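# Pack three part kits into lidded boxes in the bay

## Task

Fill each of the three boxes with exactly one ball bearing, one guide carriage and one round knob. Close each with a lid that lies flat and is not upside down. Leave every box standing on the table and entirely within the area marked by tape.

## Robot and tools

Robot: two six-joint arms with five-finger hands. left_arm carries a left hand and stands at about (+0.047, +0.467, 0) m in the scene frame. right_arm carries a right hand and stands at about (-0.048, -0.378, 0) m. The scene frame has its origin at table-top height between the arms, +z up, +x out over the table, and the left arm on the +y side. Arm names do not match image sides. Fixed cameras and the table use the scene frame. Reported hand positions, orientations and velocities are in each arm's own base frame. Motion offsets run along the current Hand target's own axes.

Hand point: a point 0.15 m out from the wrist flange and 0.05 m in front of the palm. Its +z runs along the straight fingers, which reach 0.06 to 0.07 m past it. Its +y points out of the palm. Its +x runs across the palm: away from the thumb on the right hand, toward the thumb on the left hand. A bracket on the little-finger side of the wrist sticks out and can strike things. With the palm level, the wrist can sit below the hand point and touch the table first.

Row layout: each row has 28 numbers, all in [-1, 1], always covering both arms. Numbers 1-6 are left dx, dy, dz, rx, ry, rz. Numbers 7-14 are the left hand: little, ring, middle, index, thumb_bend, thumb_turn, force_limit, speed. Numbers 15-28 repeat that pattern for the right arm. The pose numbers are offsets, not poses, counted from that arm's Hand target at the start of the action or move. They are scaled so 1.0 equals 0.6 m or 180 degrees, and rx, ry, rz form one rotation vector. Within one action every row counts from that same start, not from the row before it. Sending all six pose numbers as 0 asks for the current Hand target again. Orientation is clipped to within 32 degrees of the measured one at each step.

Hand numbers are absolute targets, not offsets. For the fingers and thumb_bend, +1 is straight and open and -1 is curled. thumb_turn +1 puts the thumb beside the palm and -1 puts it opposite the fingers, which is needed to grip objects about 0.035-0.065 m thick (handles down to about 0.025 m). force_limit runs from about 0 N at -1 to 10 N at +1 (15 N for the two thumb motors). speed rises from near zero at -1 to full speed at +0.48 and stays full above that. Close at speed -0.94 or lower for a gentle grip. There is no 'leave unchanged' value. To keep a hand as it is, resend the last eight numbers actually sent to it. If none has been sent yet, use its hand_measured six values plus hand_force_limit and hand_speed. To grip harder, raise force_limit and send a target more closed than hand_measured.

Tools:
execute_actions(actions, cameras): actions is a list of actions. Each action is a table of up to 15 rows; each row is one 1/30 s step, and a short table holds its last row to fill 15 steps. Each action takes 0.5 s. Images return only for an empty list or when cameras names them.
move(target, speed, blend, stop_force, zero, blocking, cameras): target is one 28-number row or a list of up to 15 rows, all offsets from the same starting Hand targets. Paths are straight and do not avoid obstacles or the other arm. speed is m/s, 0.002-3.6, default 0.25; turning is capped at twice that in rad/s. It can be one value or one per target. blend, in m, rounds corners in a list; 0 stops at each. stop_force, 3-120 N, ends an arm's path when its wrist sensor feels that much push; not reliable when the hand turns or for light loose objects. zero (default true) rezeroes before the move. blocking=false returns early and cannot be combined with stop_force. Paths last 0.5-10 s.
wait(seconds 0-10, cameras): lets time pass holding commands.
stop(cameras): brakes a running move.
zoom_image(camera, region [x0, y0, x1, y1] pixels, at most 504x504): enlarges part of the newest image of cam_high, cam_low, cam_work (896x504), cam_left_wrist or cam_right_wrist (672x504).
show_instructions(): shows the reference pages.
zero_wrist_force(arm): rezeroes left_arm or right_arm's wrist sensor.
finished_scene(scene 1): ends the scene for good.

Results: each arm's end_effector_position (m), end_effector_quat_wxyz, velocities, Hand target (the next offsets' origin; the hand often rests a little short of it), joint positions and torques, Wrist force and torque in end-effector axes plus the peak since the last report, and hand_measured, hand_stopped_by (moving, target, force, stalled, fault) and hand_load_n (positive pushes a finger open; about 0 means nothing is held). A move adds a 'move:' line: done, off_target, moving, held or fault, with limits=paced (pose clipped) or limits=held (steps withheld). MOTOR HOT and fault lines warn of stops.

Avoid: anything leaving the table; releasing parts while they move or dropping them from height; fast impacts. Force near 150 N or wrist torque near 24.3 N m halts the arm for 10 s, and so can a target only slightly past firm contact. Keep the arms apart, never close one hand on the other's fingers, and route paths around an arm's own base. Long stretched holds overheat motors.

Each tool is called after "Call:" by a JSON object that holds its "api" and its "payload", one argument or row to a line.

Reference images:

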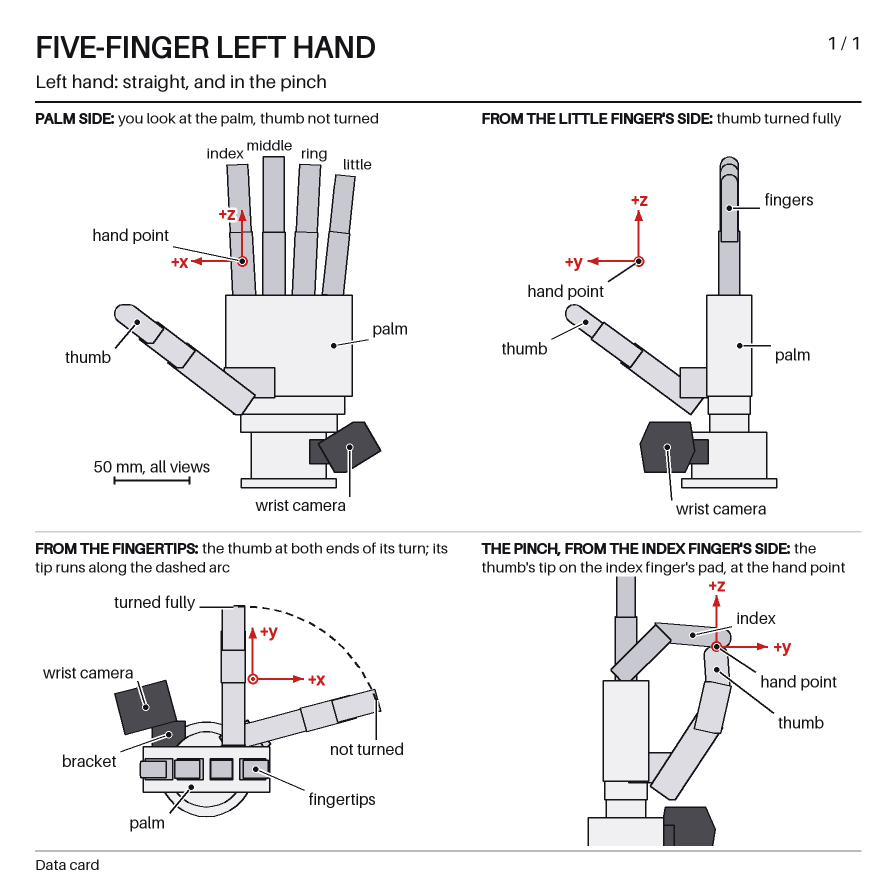

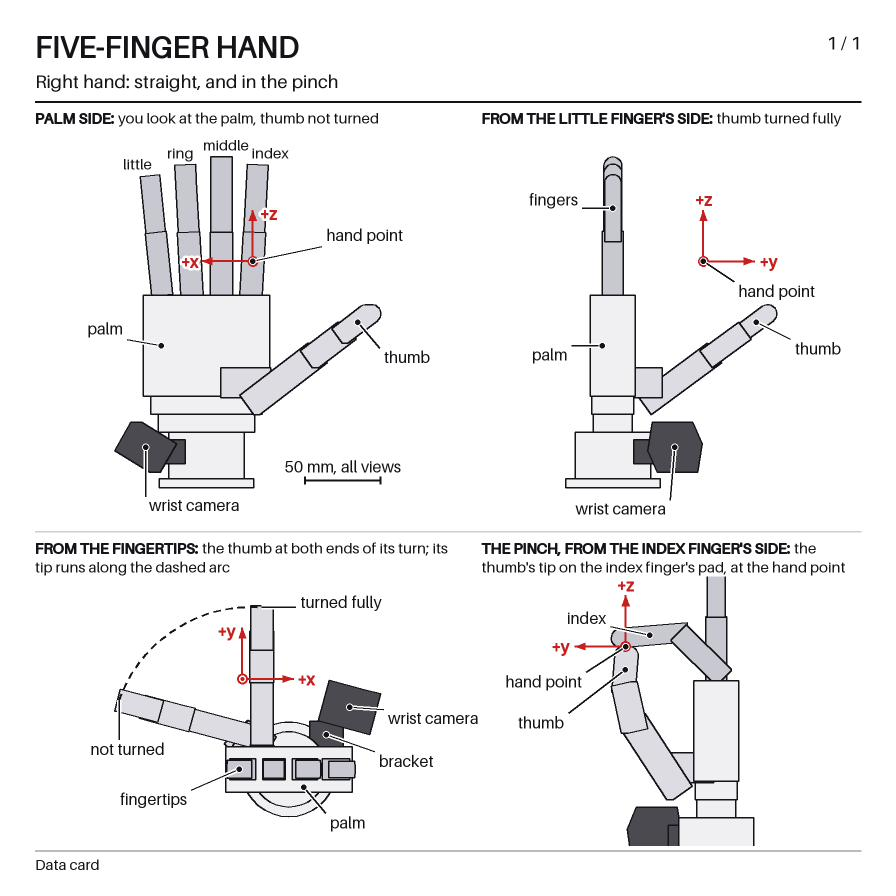

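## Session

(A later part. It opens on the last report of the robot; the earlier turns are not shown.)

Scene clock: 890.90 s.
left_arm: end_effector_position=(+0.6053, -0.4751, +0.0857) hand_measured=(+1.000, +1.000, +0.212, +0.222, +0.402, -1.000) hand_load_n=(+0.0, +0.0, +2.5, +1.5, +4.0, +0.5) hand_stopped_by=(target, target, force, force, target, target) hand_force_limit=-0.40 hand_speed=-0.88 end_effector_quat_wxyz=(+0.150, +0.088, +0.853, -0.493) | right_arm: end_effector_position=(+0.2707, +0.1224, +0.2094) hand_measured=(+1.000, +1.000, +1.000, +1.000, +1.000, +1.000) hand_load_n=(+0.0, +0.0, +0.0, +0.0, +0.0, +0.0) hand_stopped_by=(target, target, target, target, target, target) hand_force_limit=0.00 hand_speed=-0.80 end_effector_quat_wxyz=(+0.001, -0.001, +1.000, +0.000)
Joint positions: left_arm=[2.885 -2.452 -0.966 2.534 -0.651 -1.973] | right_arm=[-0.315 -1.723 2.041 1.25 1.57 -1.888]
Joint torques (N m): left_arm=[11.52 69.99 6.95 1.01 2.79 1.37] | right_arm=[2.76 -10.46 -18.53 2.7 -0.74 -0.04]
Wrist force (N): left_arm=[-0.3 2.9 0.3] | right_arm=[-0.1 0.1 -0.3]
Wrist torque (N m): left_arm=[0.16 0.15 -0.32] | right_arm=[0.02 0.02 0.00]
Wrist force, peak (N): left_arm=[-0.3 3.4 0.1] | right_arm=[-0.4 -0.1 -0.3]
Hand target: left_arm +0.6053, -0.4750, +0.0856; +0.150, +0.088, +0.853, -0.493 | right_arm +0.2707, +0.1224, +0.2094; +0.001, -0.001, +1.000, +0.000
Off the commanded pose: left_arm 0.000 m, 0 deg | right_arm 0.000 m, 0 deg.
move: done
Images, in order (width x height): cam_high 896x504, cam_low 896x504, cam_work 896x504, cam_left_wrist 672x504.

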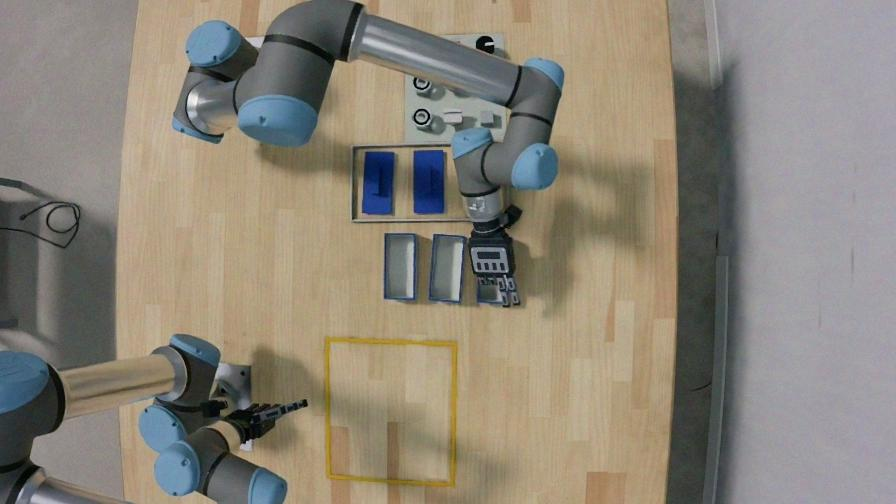

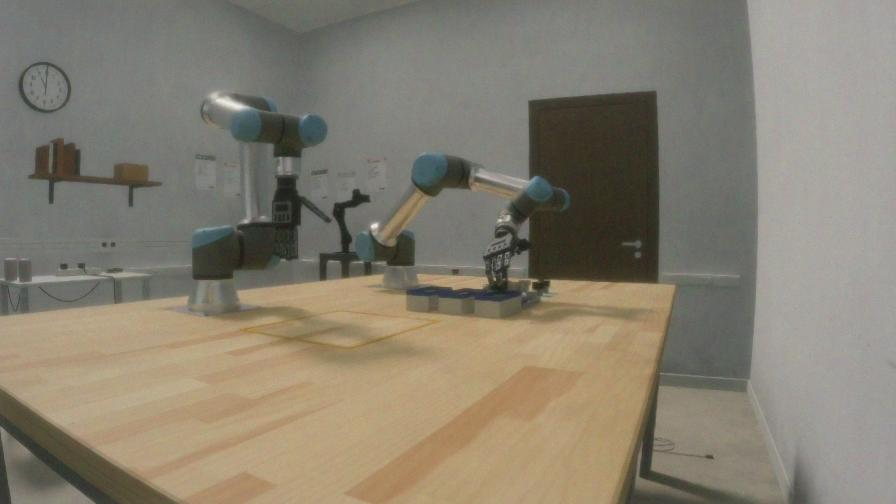

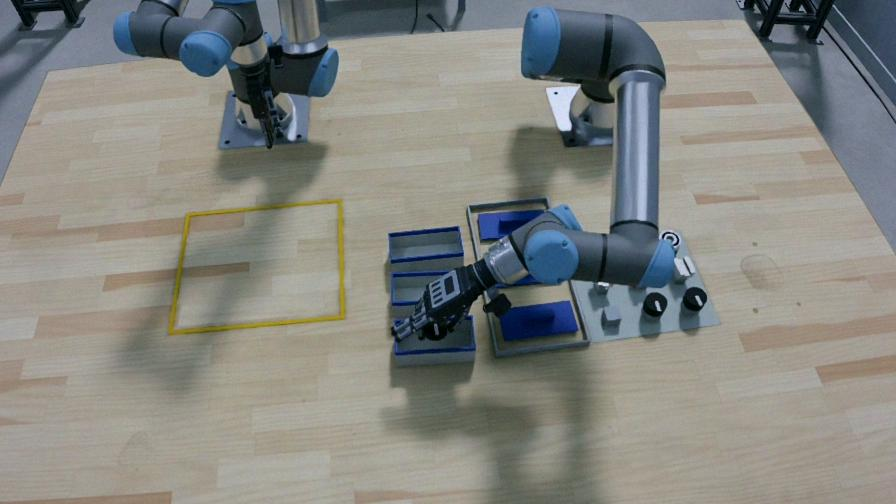

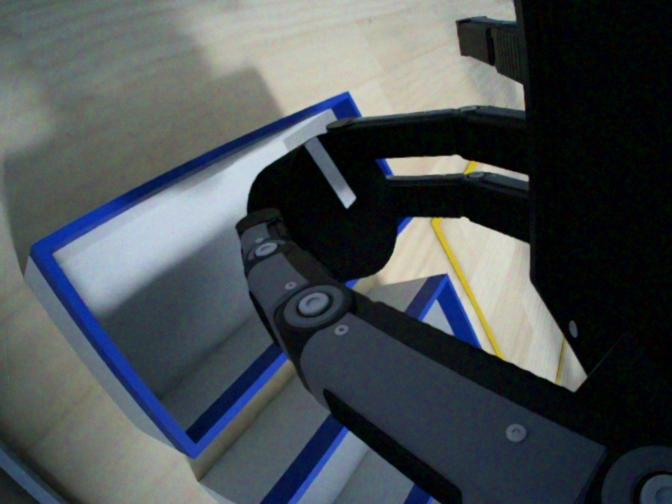

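Call:
{"api": "move", "payload": {
  "target": [0.0316,0.0879,0.0507,0,0,0,1,1,0,0,0.4,-1,-0.4,-0.88,0,0,0,0,0,0,1,1,1,1,1,1,0,-0.8],
  "speed": 0.04,
  "stop_force": 4,
  "cameras": ["cam_high","cam_low","cam_left_wrist","cam_work"]
}}

Call:
{"api": "zoom_image", "payload": {
  "camera": "cam_work",
  "region": [370, 260, 500, 370]
}}

Call:
{"api": "zoom_image", "payload": {
  "camera": "cam_left_wrist",
  "region": [100, 80, 500, 380]
}}

Call:
{"api": "zoom_image", "payload": {
  "camera": "cam_low",
  "region": [440, 230, 560, 330]
}}

Scene clock: 921.43 s.
left_arm: end_effector_position=(+0.6080, -0.4750, +0.0274) hand_measured=(+1.000, +1.000, +0.212, +0.222, +0.402, -1.000) hand_load_n=(+0.0, +0.5, +2.5, +1.5, +4.0, +0.5) hand_stopped_by=(target, target, force, force, target, target) hand_force_limit=-0.40 hand_speed=-0.88 end_effector_quat_wxyz=(+0.150, +0.088, +0.853, -0.493) | right_arm: end_effector_position=(+0.2707, +0.1224, +0.2094) hand_measured=(+1.000, +1.000, +1.000, +1.000, +1.000, +1.000) hand_load_n=(+0.0, +0.0, +0.0, +0.0, +0.0, -0.5) hand_stopped_by=(target, target, target, target, target, target) hand_force_limit=0.00 hand_speed=-0.80 end_effector_quat_wxyz=(+0.001, -0.001, +1.000, +0.000)
Joint positions: left_arm=[2.886 -2.512 -1.009 2.635 -0.651 -1.971] | right_arm=[-0.315 -1.723 2.041 1.25 1.57 -1.888]
Joint torques (N m): left_arm=[-7.54 72.11 28.31 -3.39 0.32 -0.96] | right_arm=[2.13 -10.35 -18.15 2.82 -0.91 -0.15]
Wrist force (N): left_arm=[-0.1 2.3 -0.5] | right_arm=[-0.2 -0.1 -0.1]
Wrist torque (N m): left_arm=[0.16 0.06 -0.27] | right_arm=[-0.01 0.03 -0.01]
Wrist force, peak (N): left_arm=[-3.9 -5.5 -7.3] | right_arm=[-0.4 0.1 -0.2]
Hand target: left_arm +0.6080, -0.4750, +0.0274; +0.150, +0.088, +0.853, -0.493 (not the last commanded pose) | right_arm +0.2707, +0.1224, +0.2094; +0.001, -0.001, +1.000, +0.000
Off the commanded pose: left_arm 0.006 m, 0 deg | right_arm 0.000 m, 0 deg.
move: contact (left_arm)
Images, in order (width x height): cam_high 896x504, cam_low 896x504, cam_work 896x504, cam_left_wrist 672x504.

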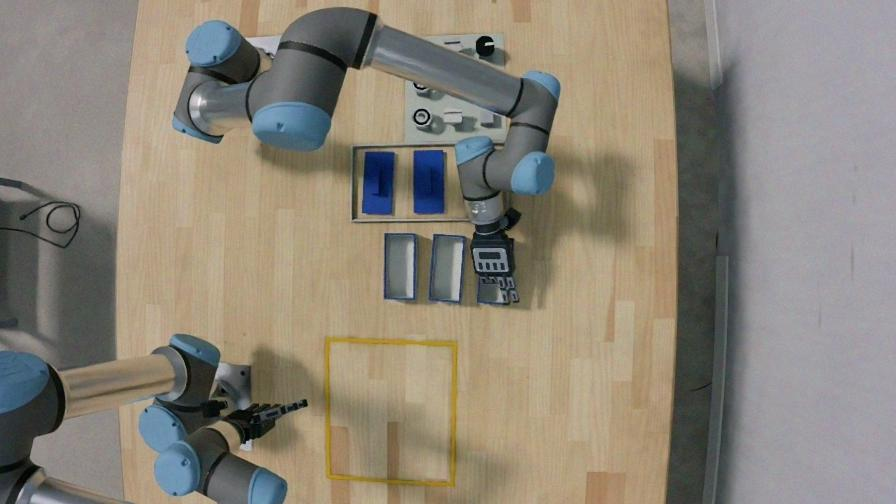

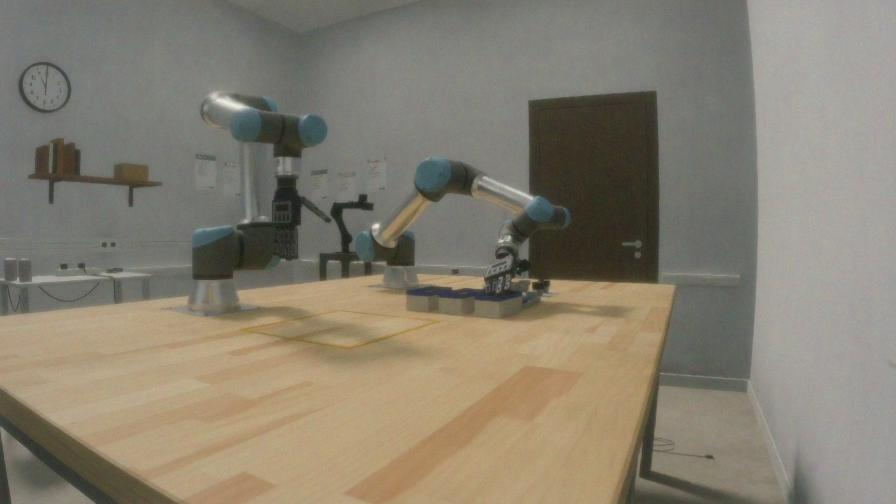

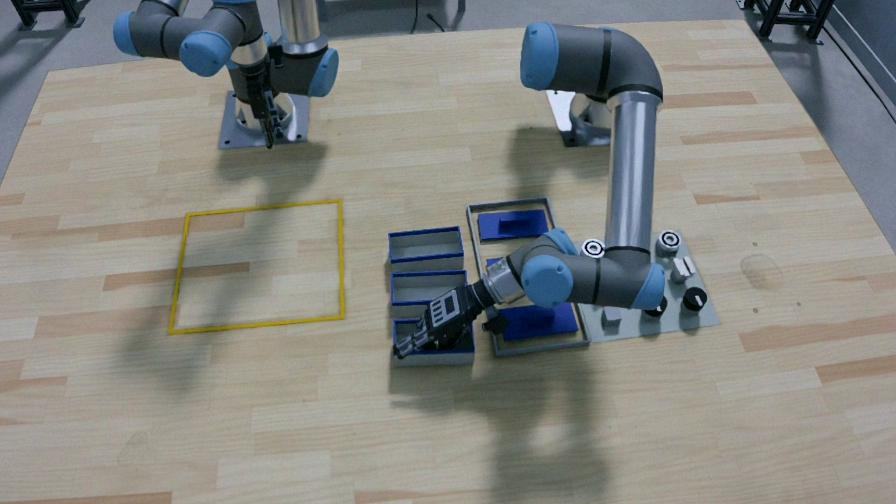

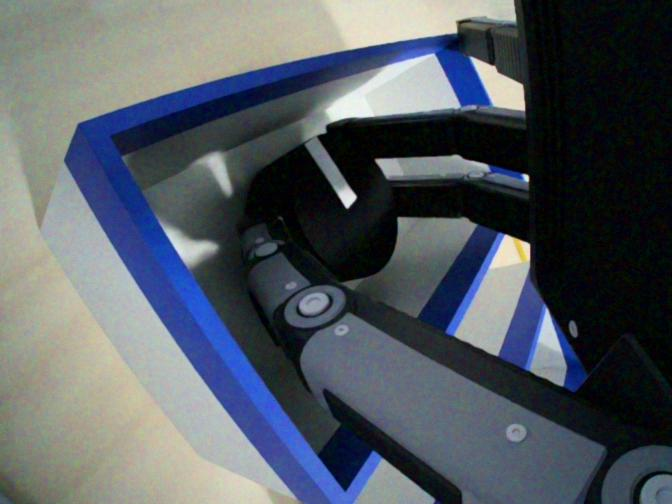

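Scaled by 3.877 from the camera's 896x504 image, which has a finer 1280x720 frame.

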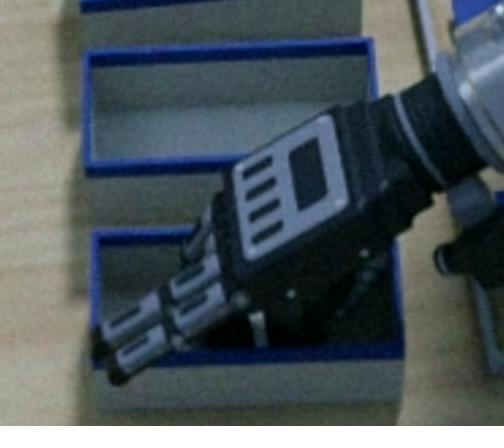

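Scaled by 1.260 from the camera's 672x504 image, which has a finer 960x720 frame.

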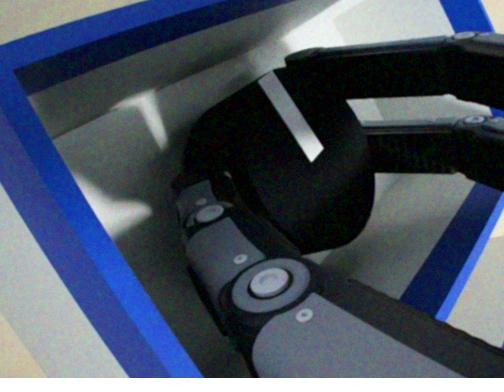

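Scaled by 4.200 from the camera's 896x504 image, which has a finer 1280x720 frame.

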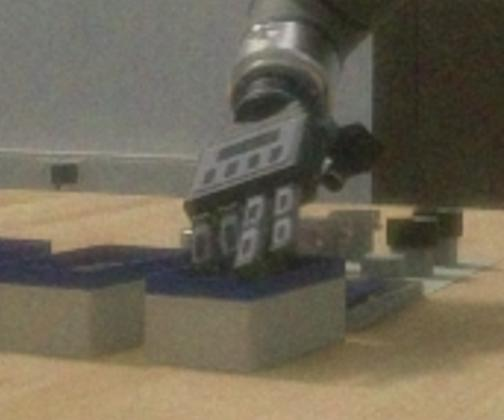

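Call:
{"api": "move", "payload": {
  "target": [0,0,0,0,0,0,1,1,0.6,0.6,0.6,-1,-0.4,-0.75,0,0,0,0,0,0,1,1,1,1,1,1,0,-0.8],
  "speed": 0.04,
  "cameras": ["cam_left_wrist","cam_work"]
}}

Call:
{"api": "zoom_image", "payload": {
  "camera": "cam_left_wrist",
  "region": [100, 80, 500, 380]
}}

Scene clock: 932.00 s.
left_arm: end_effector_position=(+0.6080, -0.4750, +0.0274) hand_measured=(+1.000, +1.000, +0.600, +0.600, +0.600, -1.000) hand_load_n=(+0.0, +0.0, +0.0, +0.0, +0.0, +0.0) hand_stopped_by=(target, target, target, target, target, target) hand_force_limit=-0.40 hand_speed=-0.75 end_effector_quat_wxyz=(+0.150, +0.088, +0.853, -0.493) | right_arm: end_effector_position=(+0.2707, +0.1224, +0.2094) hand_measured=(+1.000, +1.000, +1.000, +1.000, +1.000, +1.000) hand_load_n=(+0.0, +0.0, +0.0, +0.0, -0.5, +0.0) hand_stopped_by=(target, target, target, target, target, target) hand_force_limit=0.00 hand_speed=-0.80 end_effector_quat_wxyz=(+0.001, -0.001, +1.000, +0.000)
Joint positions: left_arm=[2.886 -2.512 -1.009 2.635 -0.651 -1.971] | right_arm=[-0.315 -1.723 2.041 1.25 1.57 -1.888]
Joint torques (N m): left_arm=[-15.05 69.79 27.12 -3.32 2.05 -1.04] | right_arm=[2.96 -11.22 -18.34 2.74 -0.84 -0.09]
Wrist force (N): left_arm=[0.0 2.4 -0.6] | right_arm=[-0.4 0.1 0.0]
Wrist torque (N m): left_arm=[0.19 0.04 -0.26] | right_arm=[0.02 0.06 -0.02]
Wrist force, peak (N): left_arm=[-0.1 3.0 -0.7] | right_arm=[-0.5 0.0 -0.2]
Hand target: left_arm +0.6080, -0.4750, +0.0274; +0.150, +0.088, +0.853, -0.493 | right_arm +0.2707, +0.1224, +0.2094; +0.001, -0.001, +1.000, +0.000
Off the commanded pose: left_arm 0.000 m, 0 deg | right_arm 0.000 m, 0 deg.
move: done
Images, in order (width x height): cam_work 896x504, cam_left_wrist 672x504.

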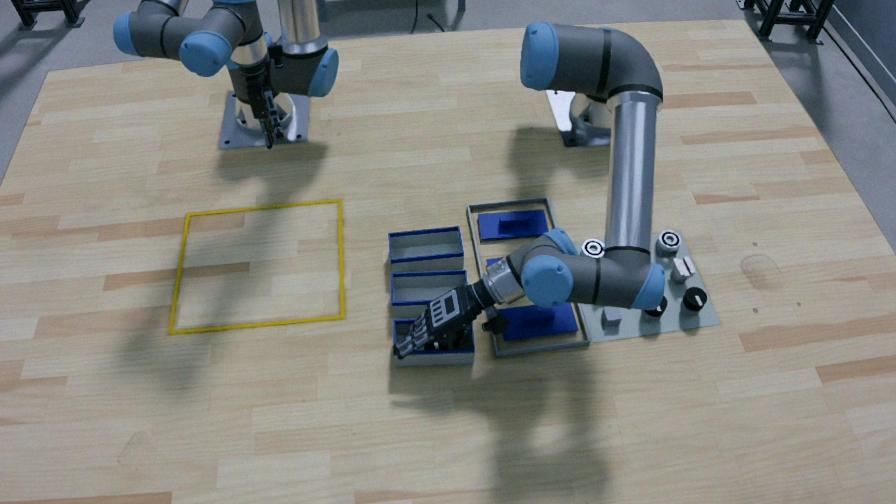

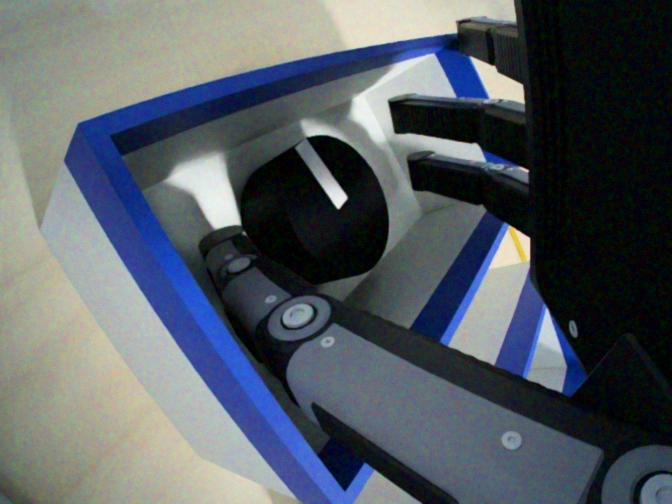

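Scaled by 1.260 from the camera's 672x504 image, which has a finer 960x720 frame.

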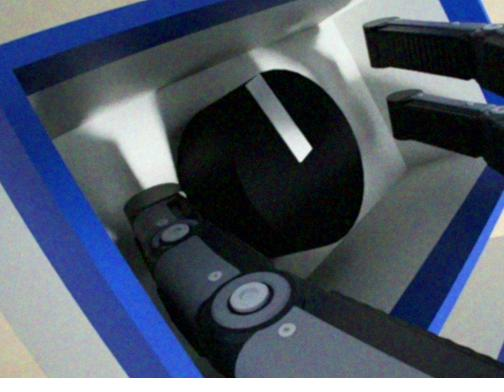

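Call:
{"api": "move", "payload": {
  "target": [
    [-0.057,-0.1357,-0.0783,0,0,0,1,1,0.6,0.6,0.6,-1,-0.4,-0.75,0,0,0,0,0,0,1,1,1,1,1,1,0,-0.8],
    [-0.0413,-0.1163,-0.1325,-0.2222,0,0,-1,-1,1,1,-1,-1,0,0,0,0,0,0,0,0,1,1,1,1,1,1,0,-0.8]
  ],
  "speed": [0.12,0.3],
  "cameras": ["cam_high","cam_left_wrist","cam_work"]
}}

Call:
{"api": "zoom_image", "payload": {
  "camera": "cam_work",
  "region": [370, 260, 500, 370]
}}

Call:
{"api": "zoom_image", "payload": {
  "camera": "cam_left_wrist",
  "region": [100, 80, 500, 380]
}}

Call:
{"api": "zoom_image", "payload": {
  "camera": "cam_high",
  "region": [440, 220, 540, 320]
}}

Scene clock: 1108.37 s.
left_arm: end_effector_position=(+0.5970, -0.4410, +0.1300) hand_measured=(-1.000, -1.000, +1.000, +1.000, -0.950, -1.000) hand_load_n=(+0.0, +0.0, +0.0, +0.0, +11.5, +1.5) hand_stopped_by=(target, target, target, target, force, target) hand_force_limit=0.00 hand_speed=0.00 end_effector_quat_wxyz=(+0.171, +0.031, +0.970, -0.172) | right_arm: end_effector_position=(+0.2707, +0.1224, +0.2094) hand_measured=(+1.000, +1.000, +1.000, +1.000, +1.000, +1.000) hand_load_n=(+0.0, +0.0, +0.0, +0.0, +0.0, +0.0) hand_stopped_by=(target, target, target, target, target, target) hand_force_limit=0.00 hand_speed=-0.80 end_effector_quat_wxyz=(+0.001, -0.001, +1.000, +0.000)
Joint positions: left_arm=[2.687 -2.599 -0.432 1.922 -1.403 -2.001] | right_arm=[-0.315 -1.723 2.041 1.25 1.57 -1.888]
Joint torques (N m): left_arm=[-13.42 46.47 29.06 -3.45 -1.33 -1.33] | right_arm=[2.69 -10.4 -19.18 2.85 -0.99 -0.19]
Wrist force (N): left_arm=[1.0 2.6 0.1] | right_arm=[-0.2 0.0 -0.2]
Wrist torque (N m): left_arm=[0.25 -0.08 0.08] | right_arm=[0.01 0.03 -0.01]
Wrist force, peak (N): left_arm=[0.6 3.1 0.4] | right_arm=[-0.5 0.2 -0.1]
Hand target: left_arm +0.5970, -0.4410, +0.1300; +0.171, +0.031, +0.970, -0.172 | right_arm +0.2707, +0.1224, +0.2094; +0.001, -0.001, +1.000, +0.000
Off the commanded pose: left_arm 0.000 m, 0 deg | right_arm 0.000 m, 0 deg.
move: done
Images, in order (width x height): cam_high 896x504, cam_work 896x504, cam_left_wrist 672x504.

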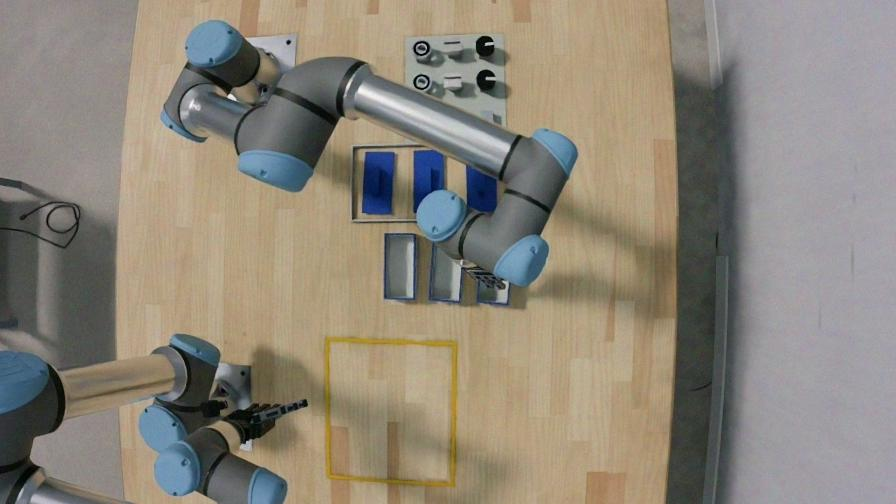

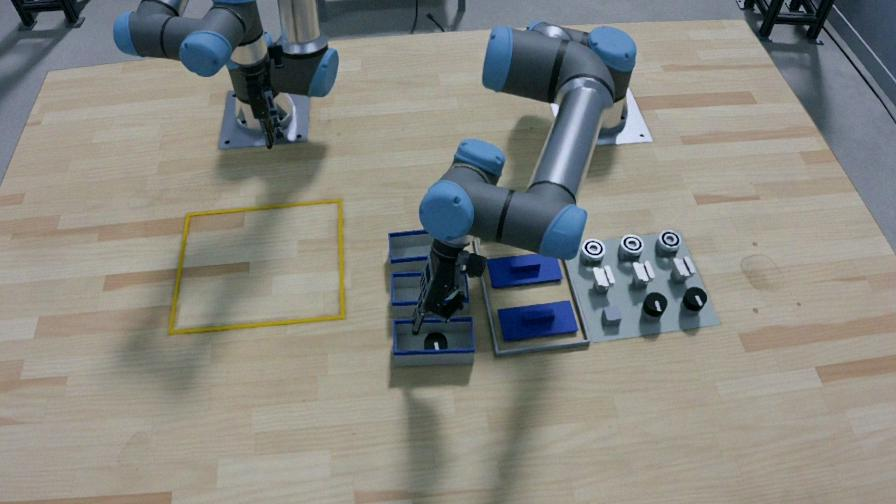

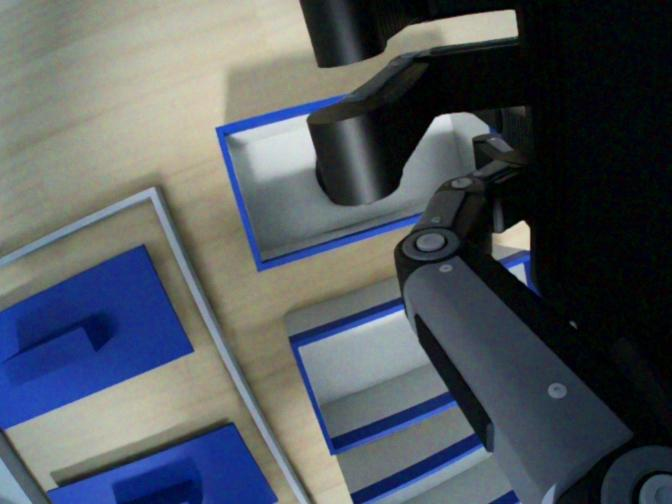

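Scaled by 3.877 from the camera's 896x504 image, which has a finer 1280x720 frame.

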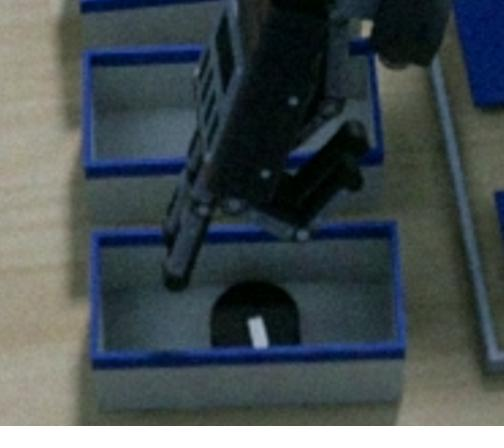

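Scaled by 1.260 from the camera's 672x504 image, which has a finer 960x720 frame.

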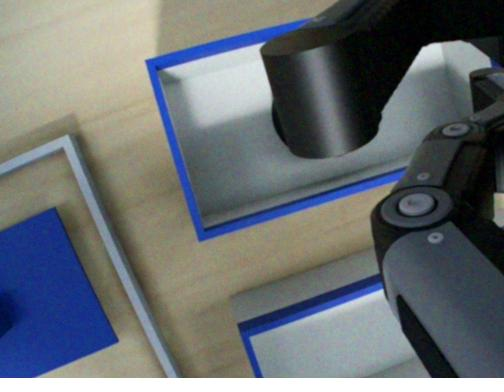

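Scaled by 5.040 from the camera's 896x504 image, which has a finer 1280x720 frame.

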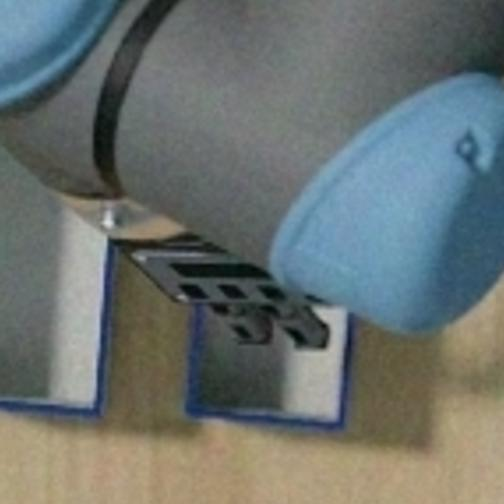

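Call:
{"api": "move", "payload": {
  "target": [0.0445,0.0417,0.1148,0,0,0,-1,-1,1,1,-0.7,-1,0,-0.4,0,0,0,0,0,0,1,1,1,1,1,1,0,-0.8],
  "speed": 0.08,
  "stop_force": 5,
  "cameras": ["cam_high","cam_left_wrist","cam_work"]
}}

Call:
{"api": "zoom_image", "payload": {
  "camera": "cam_work",
  "region": [370, 260, 500, 370]
}}

Call:
{"api": "zoom_image", "payload": {
  "camera": "cam_left_wrist",
  "region": [100, 80, 500, 380]
}}

Scene clock: 1128.80 s.
left_arm: end_effector_position=(+0.5970, -0.4411, +0.0520) hand_measured=(-1.000, -1.000, +1.000, +1.000, -0.700, -1.000) hand_load_n=(+0.0, +0.0, +0.0, +0.0, +0.0, +0.0) hand_stopped_by=(target, target, target, target, target, target) hand_force_limit=0.00 hand_speed=-0.40 end_effector_quat_wxyz=(+0.171, +0.031, +0.970, -0.172) | right_arm: end_effector_position=(+0.2707, +0.1224, +0.2094) hand_measured=(+1.000, +1.000, +1.000, +1.000, +1.000, +1.000) hand_load_n=(+0.0, +0.0, +0.0, +0.0, +0.0, +0.0) hand_stopped_by=(target, target, target, target, target, target) hand_force_limit=0.00 hand_speed=-0.80 end_effector_quat_wxyz=(+0.001, -0.001, +1.000, +0.000)
Joint positions: left_arm=[2.687 -2.596 -0.637 2.124 -1.403 -2.002] | right_arm=[-0.315 -1.723 2.041 1.25 1.57 -1.888]
Joint torques (N m): left_arm=[-4.43 46.57 7.91 0.49 1.49 -1.61] | right_arm=[3.01 -10.75 -18.78 2.9 -0.96 -0.15]
Wrist force (N): left_arm=[1.1 2.7 0.3] | right_arm=[0.0 0.1 -0.1]
Wrist torque (N m): left_arm=[0.27 -0.08 0.07] | right_arm=[0.02 0.01 0.00]
Wrist force, peak (N): left_arm=[1.0 3.2 0.4] | right_arm=[-0.4 0.1 -0.3]
Hand target: left_arm +0.5970, -0.4411, +0.0520; +0.171, +0.031, +0.970, -0.172 | right_arm +0.2707, +0.1224, +0.2094; +0.001, -0.001, +1.000, +0.000
Off the commanded pose: left_arm 0.000 m, 0 deg | right_arm 0.000 m, 0 deg.
move: done
Images, in order (width x height): cam_high 896x504, cam_work 896x504, cam_left_wrist 672x504.

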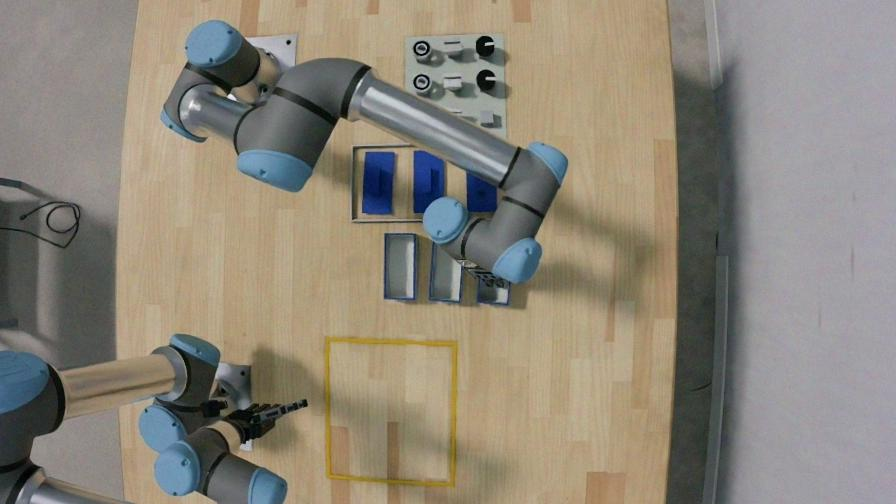

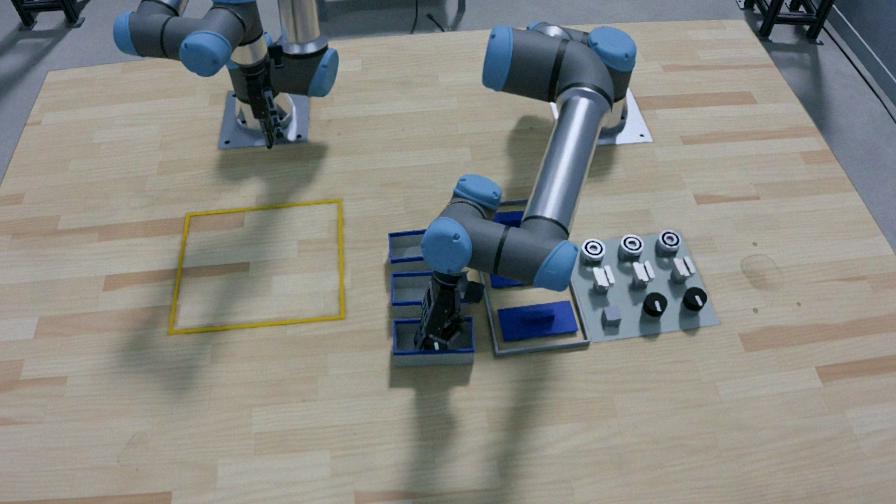

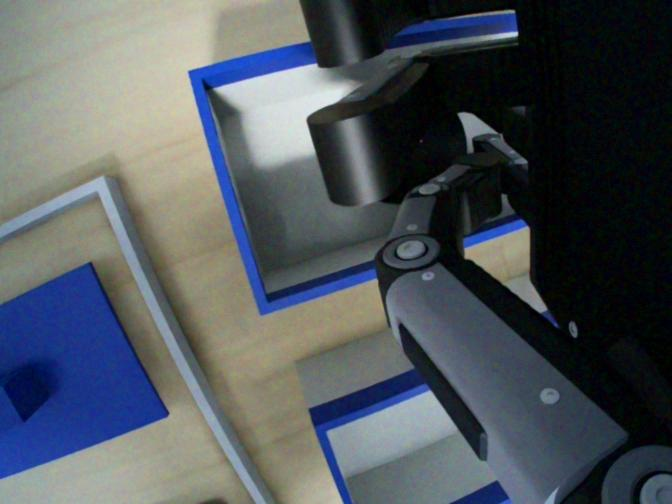

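Scaled by 3.877 from the camera's 896x504 image, which has a finer 1280x720 frame.

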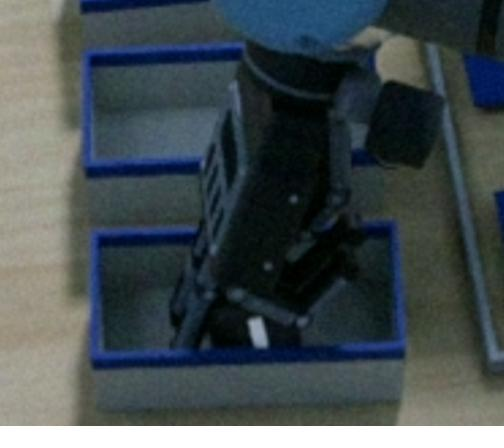

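Scaled by 1.260 from the camera's 672x504 image, which has a finer 960x720 frame.

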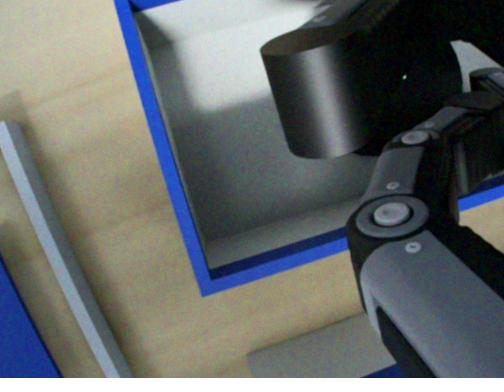

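Call:
{"api": "move", "payload": {
  "target": [-0.0055,0.0947,-0.0323,0,0,0,-1,-1,1,1,-0.7,-1,0,-0.4,0,0,0,0,0,0,1,1,1,1,1,1,0,-0.8],
  "speed": 0.05,
  "stop_force": 4,
  "cameras": ["cam_high","cam_left_wrist","cam_work"]
}}

Call:
{"api": "zoom_image", "payload": {
  "camera": "cam_work",
  "region": [370, 260, 500, 370]
}}

Call:
{"api": "zoom_image", "payload": {
  "camera": "cam_left_wrist",
  "region": [100, 80, 500, 380]
}}

Scene clock: 1142.60 s.
left_arm: end_effector_position=(+0.6007, -0.3811, +0.0519) hand_measured=(-1.000, -1.000, +1.000, +1.000, -0.700, -1.000) hand_load_n=(+0.0, +0.0, +0.0, +0.0, +0.0, +0.5) hand_stopped_by=(target, target, target, target, target, target) hand_force_limit=0.00 hand_speed=-0.40 end_effector_quat_wxyz=(+0.171, +0.031, +0.970, -0.172) | right_arm: end_effector_position=(+0.2707, +0.1224, +0.2094) hand_measured=(+1.000, +1.000, +1.000, +1.000, +1.000, +1.000) hand_load_n=(+0.0, +0.0, +0.0, +0.0, +0.0, +0.0) hand_stopped_by=(target, target, target, target, target, target) hand_force_limit=0.00 hand_speed=-0.80 end_effector_quat_wxyz=(+0.001, -0.001, +1.000, +0.000)
Joint positions: left_arm=[2.774 -2.487 -0.847 2.211 -1.364 -1.922] | right_arm=[-0.315 -1.723 2.041 1.25 1.57 -1.888]
Joint torques (N m): left_arm=[13.26 72.24 8.47 0.6 1.85 1.44] | right_arm=[3.77 -11.35 -18.47 2.85 -1.04 -0.14]
Wrist force (N): left_arm=[0.6 2.5 0.7] | right_arm=[-0.1 0.0 -0.2]
Wrist torque (N m): left_arm=[0.22 0.01 -0.13] | right_arm=[0.00 0.01 0.00]
Wrist force, peak (N): left_arm=[0.8 3.1 0.3] | right_arm=[-0.4 -0.1 -0.4]
Hand target: left_arm +0.6007, -0.3811, +0.0519; +0.171, +0.031, +0.970, -0.172 | right_arm +0.2707, +0.1224, +0.2094; +0.001, -0.001, +1.000, +0.000
Off the commanded pose: left_arm 0.000 m, 0 deg | right_arm 0.000 m, 0 deg.
move: done
Images, in order (width x height): cam_high 896x504, cam_work 896x504, cam_left_wrist 672x504.

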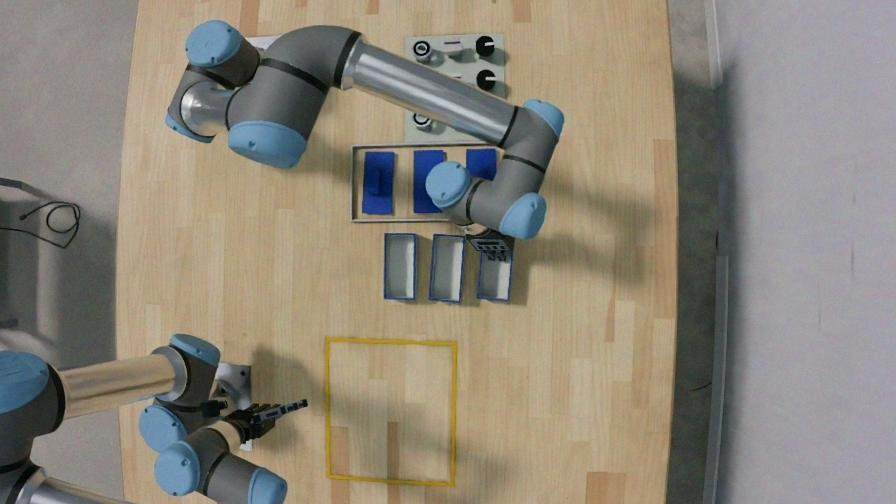

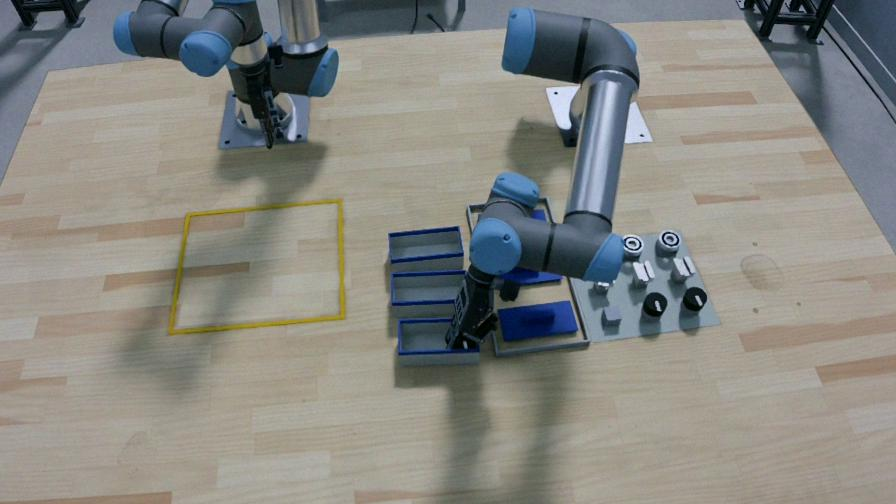

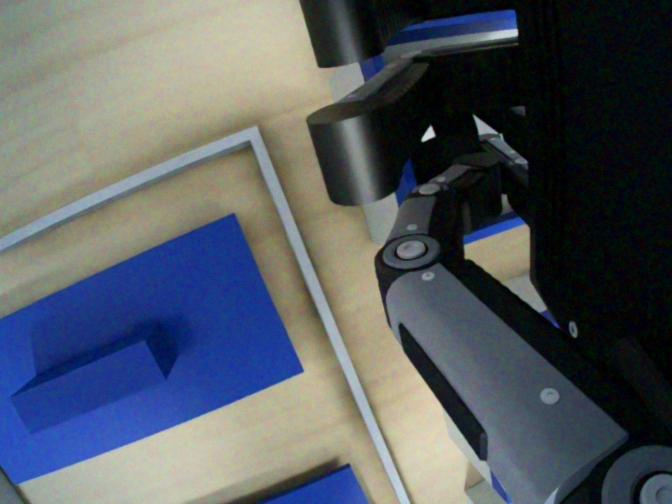

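Scaled by 3.877 from the camera's 896x504 image, which has a finer 1280x720 frame.

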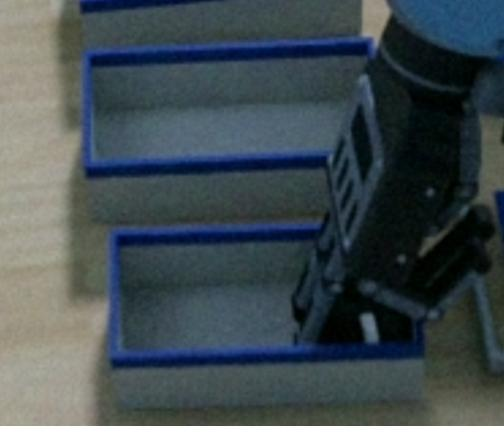

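Scaled by 1.260 from the camera's 672x504 image, which has a finer 960x720 frame.

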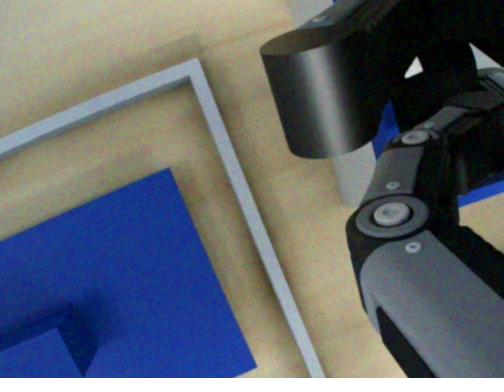

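Call:
{"api": "move", "payload": {
  "target": [
    [-0.0513,-0.0545,-0.1302,0,0,0,-1,-1,1,1,-0.7,-1,0,-0.4,0,0,0,0,0,0,1,1,1,1,1,1,0,-0.8],
    [0.2475,0.3488,-0.285,0.2222,0,0,1,1,0.6,0.6,0.4,-1,0,0,0,0,0,0,0,0,1,1,1,1,1,1,0,-0.8]
  ],
  "speed": [0.12,0.3],
  "cameras": ["cam_high","cam_left_wrist","cam_work"]
}}

Call:
{"api": "zoom_image", "payload": {
  "camera": "cam_work",
  "region": [560, 220, 690, 330]
}}

Call:
{"api": "zoom_image", "payload": {
  "camera": "cam_left_wrist",
  "region": [100, 80, 500, 380]
}}

Call:
{"api": "zoom_image", "payload": {
  "camera": "cam_high",
  "region": [380, 80, 520, 310]
}}

Scene clock: 1208.60 s.
left_arm: end_effector_position=(+0.4310, -0.1256, +0.0846) hand_measured=(+1.000, +1.000, +0.600, +0.600, +0.400, -1.000) hand_load_n=(-0.5, +0.0, +0.0, +0.0, +0.0, +0.0) hand_stopped_by=(target, target, target, target, target, target) hand_force_limit=0.00 hand_speed=0.00 end_effector_quat_wxyz=(+0.150, +0.088, +0.853, -0.493) | right_arm: end_effector_position=(+0.2707, +0.1224, +0.2094) hand_measured=(+1.000, +1.000, +1.000, +1.000, +1.000, +1.000) hand_load_n=(+0.0, +0.0, +0.0, +0.0, +0.0, +0.0) hand_stopped_by=(target, target, target, target, target, target) hand_force_limit=0.00 hand_speed=-0.80 end_effector_quat_wxyz=(+0.001, -0.001, +1.000, +0.000)
Joint positions: left_arm=[3.63 -2.133 -1.913 1.975 -0.564 -0.599] | right_arm=[-0.315 -1.723 2.041 1.25 1.57 -1.888]
Joint torques (N m): left_arm=[11.21 21.24 -0.67 -4.67 -0.08 1.27] | right_arm=[3.31 -11.61 -18.43 3.02 -1.03 -0.11]
Wrist force (N): left_arm=[0.1 3.2 0.2] | right_arm=[0.0 -0.2 -0.2]
Wrist torque (N m): left_arm=[0.22 0.03 -0.23] | right_arm=[-0.02 0.02 -0.01]
Wrist force, peak (N): left_arm=[0.7 3.5 -0.7] | right_arm=[-0.4 0.1 -0.5]
Hand target: left_arm +0.4310, -0.1256, +0.0846; +0.150, +0.088, +0.853, -0.493 | right_arm +0.2707, +0.1224, +0.2094; +0.001, -0.001, +1.000, +0.000
Off the commanded pose: left_arm 0.000 m, 0 deg | right_arm 0.000 m, 0 deg.
move: done
Images, in order (width x height): cam_high 896x504, cam_work 896x504, cam_left_wrist 672x504.

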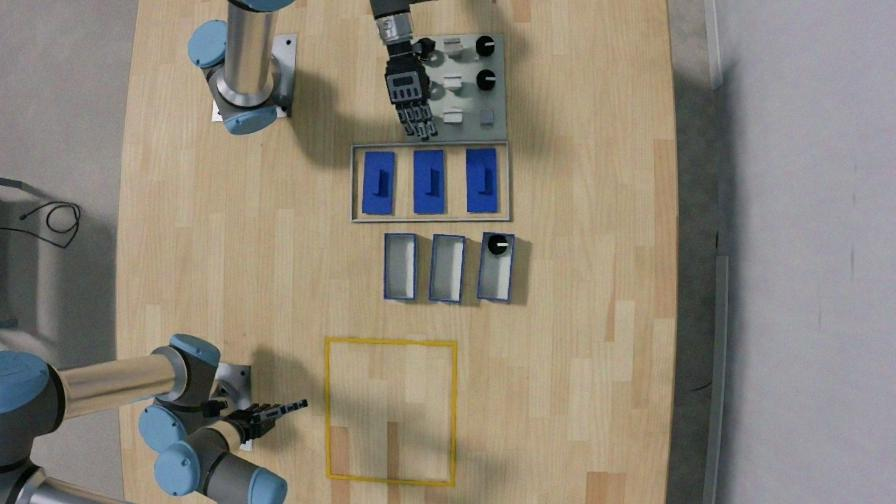

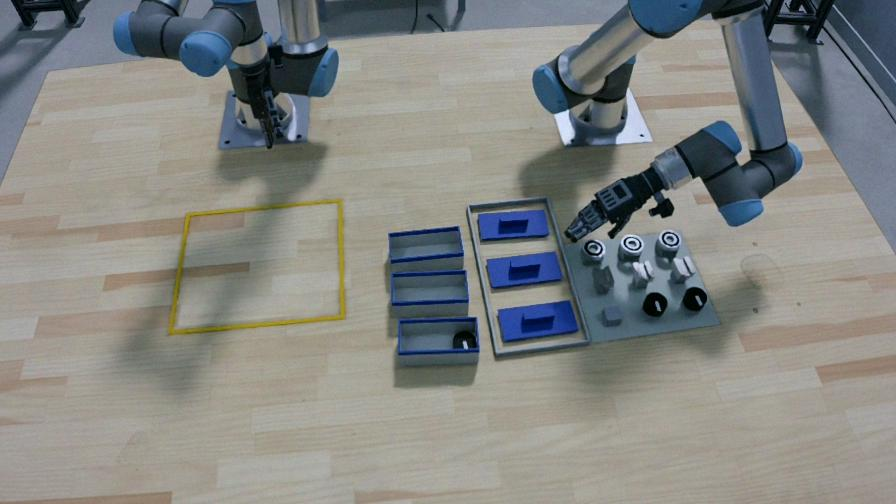

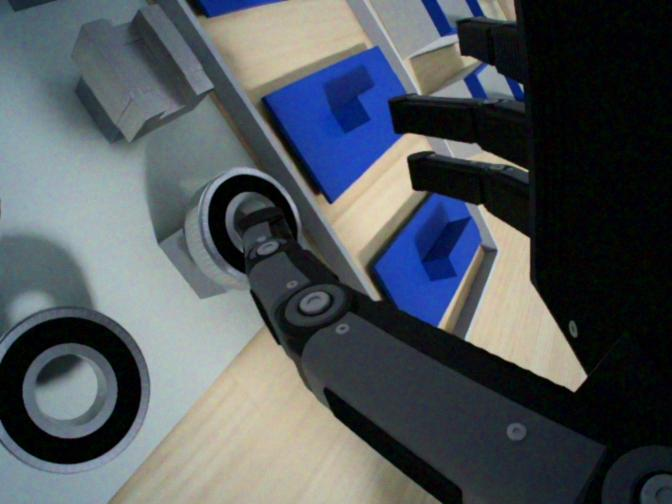

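Scaled by 3.877 from the camera's 896x504 image, which has a finer 1280x720 frame.

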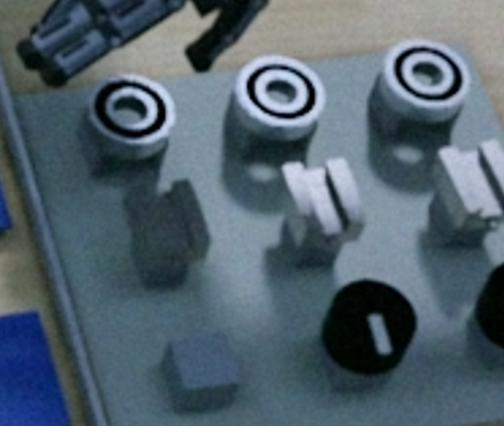

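Scaled by 1.260 from the camera's 672x504 image, which has a finer 960x720 frame.

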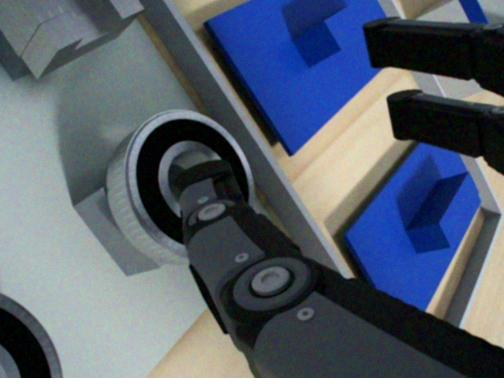

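Scaled by 2.191 from the camera's 896x504 image, which has a finer 1280x720 frame.

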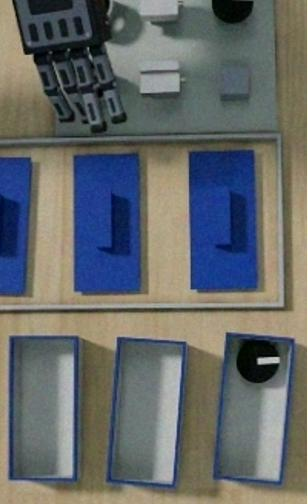

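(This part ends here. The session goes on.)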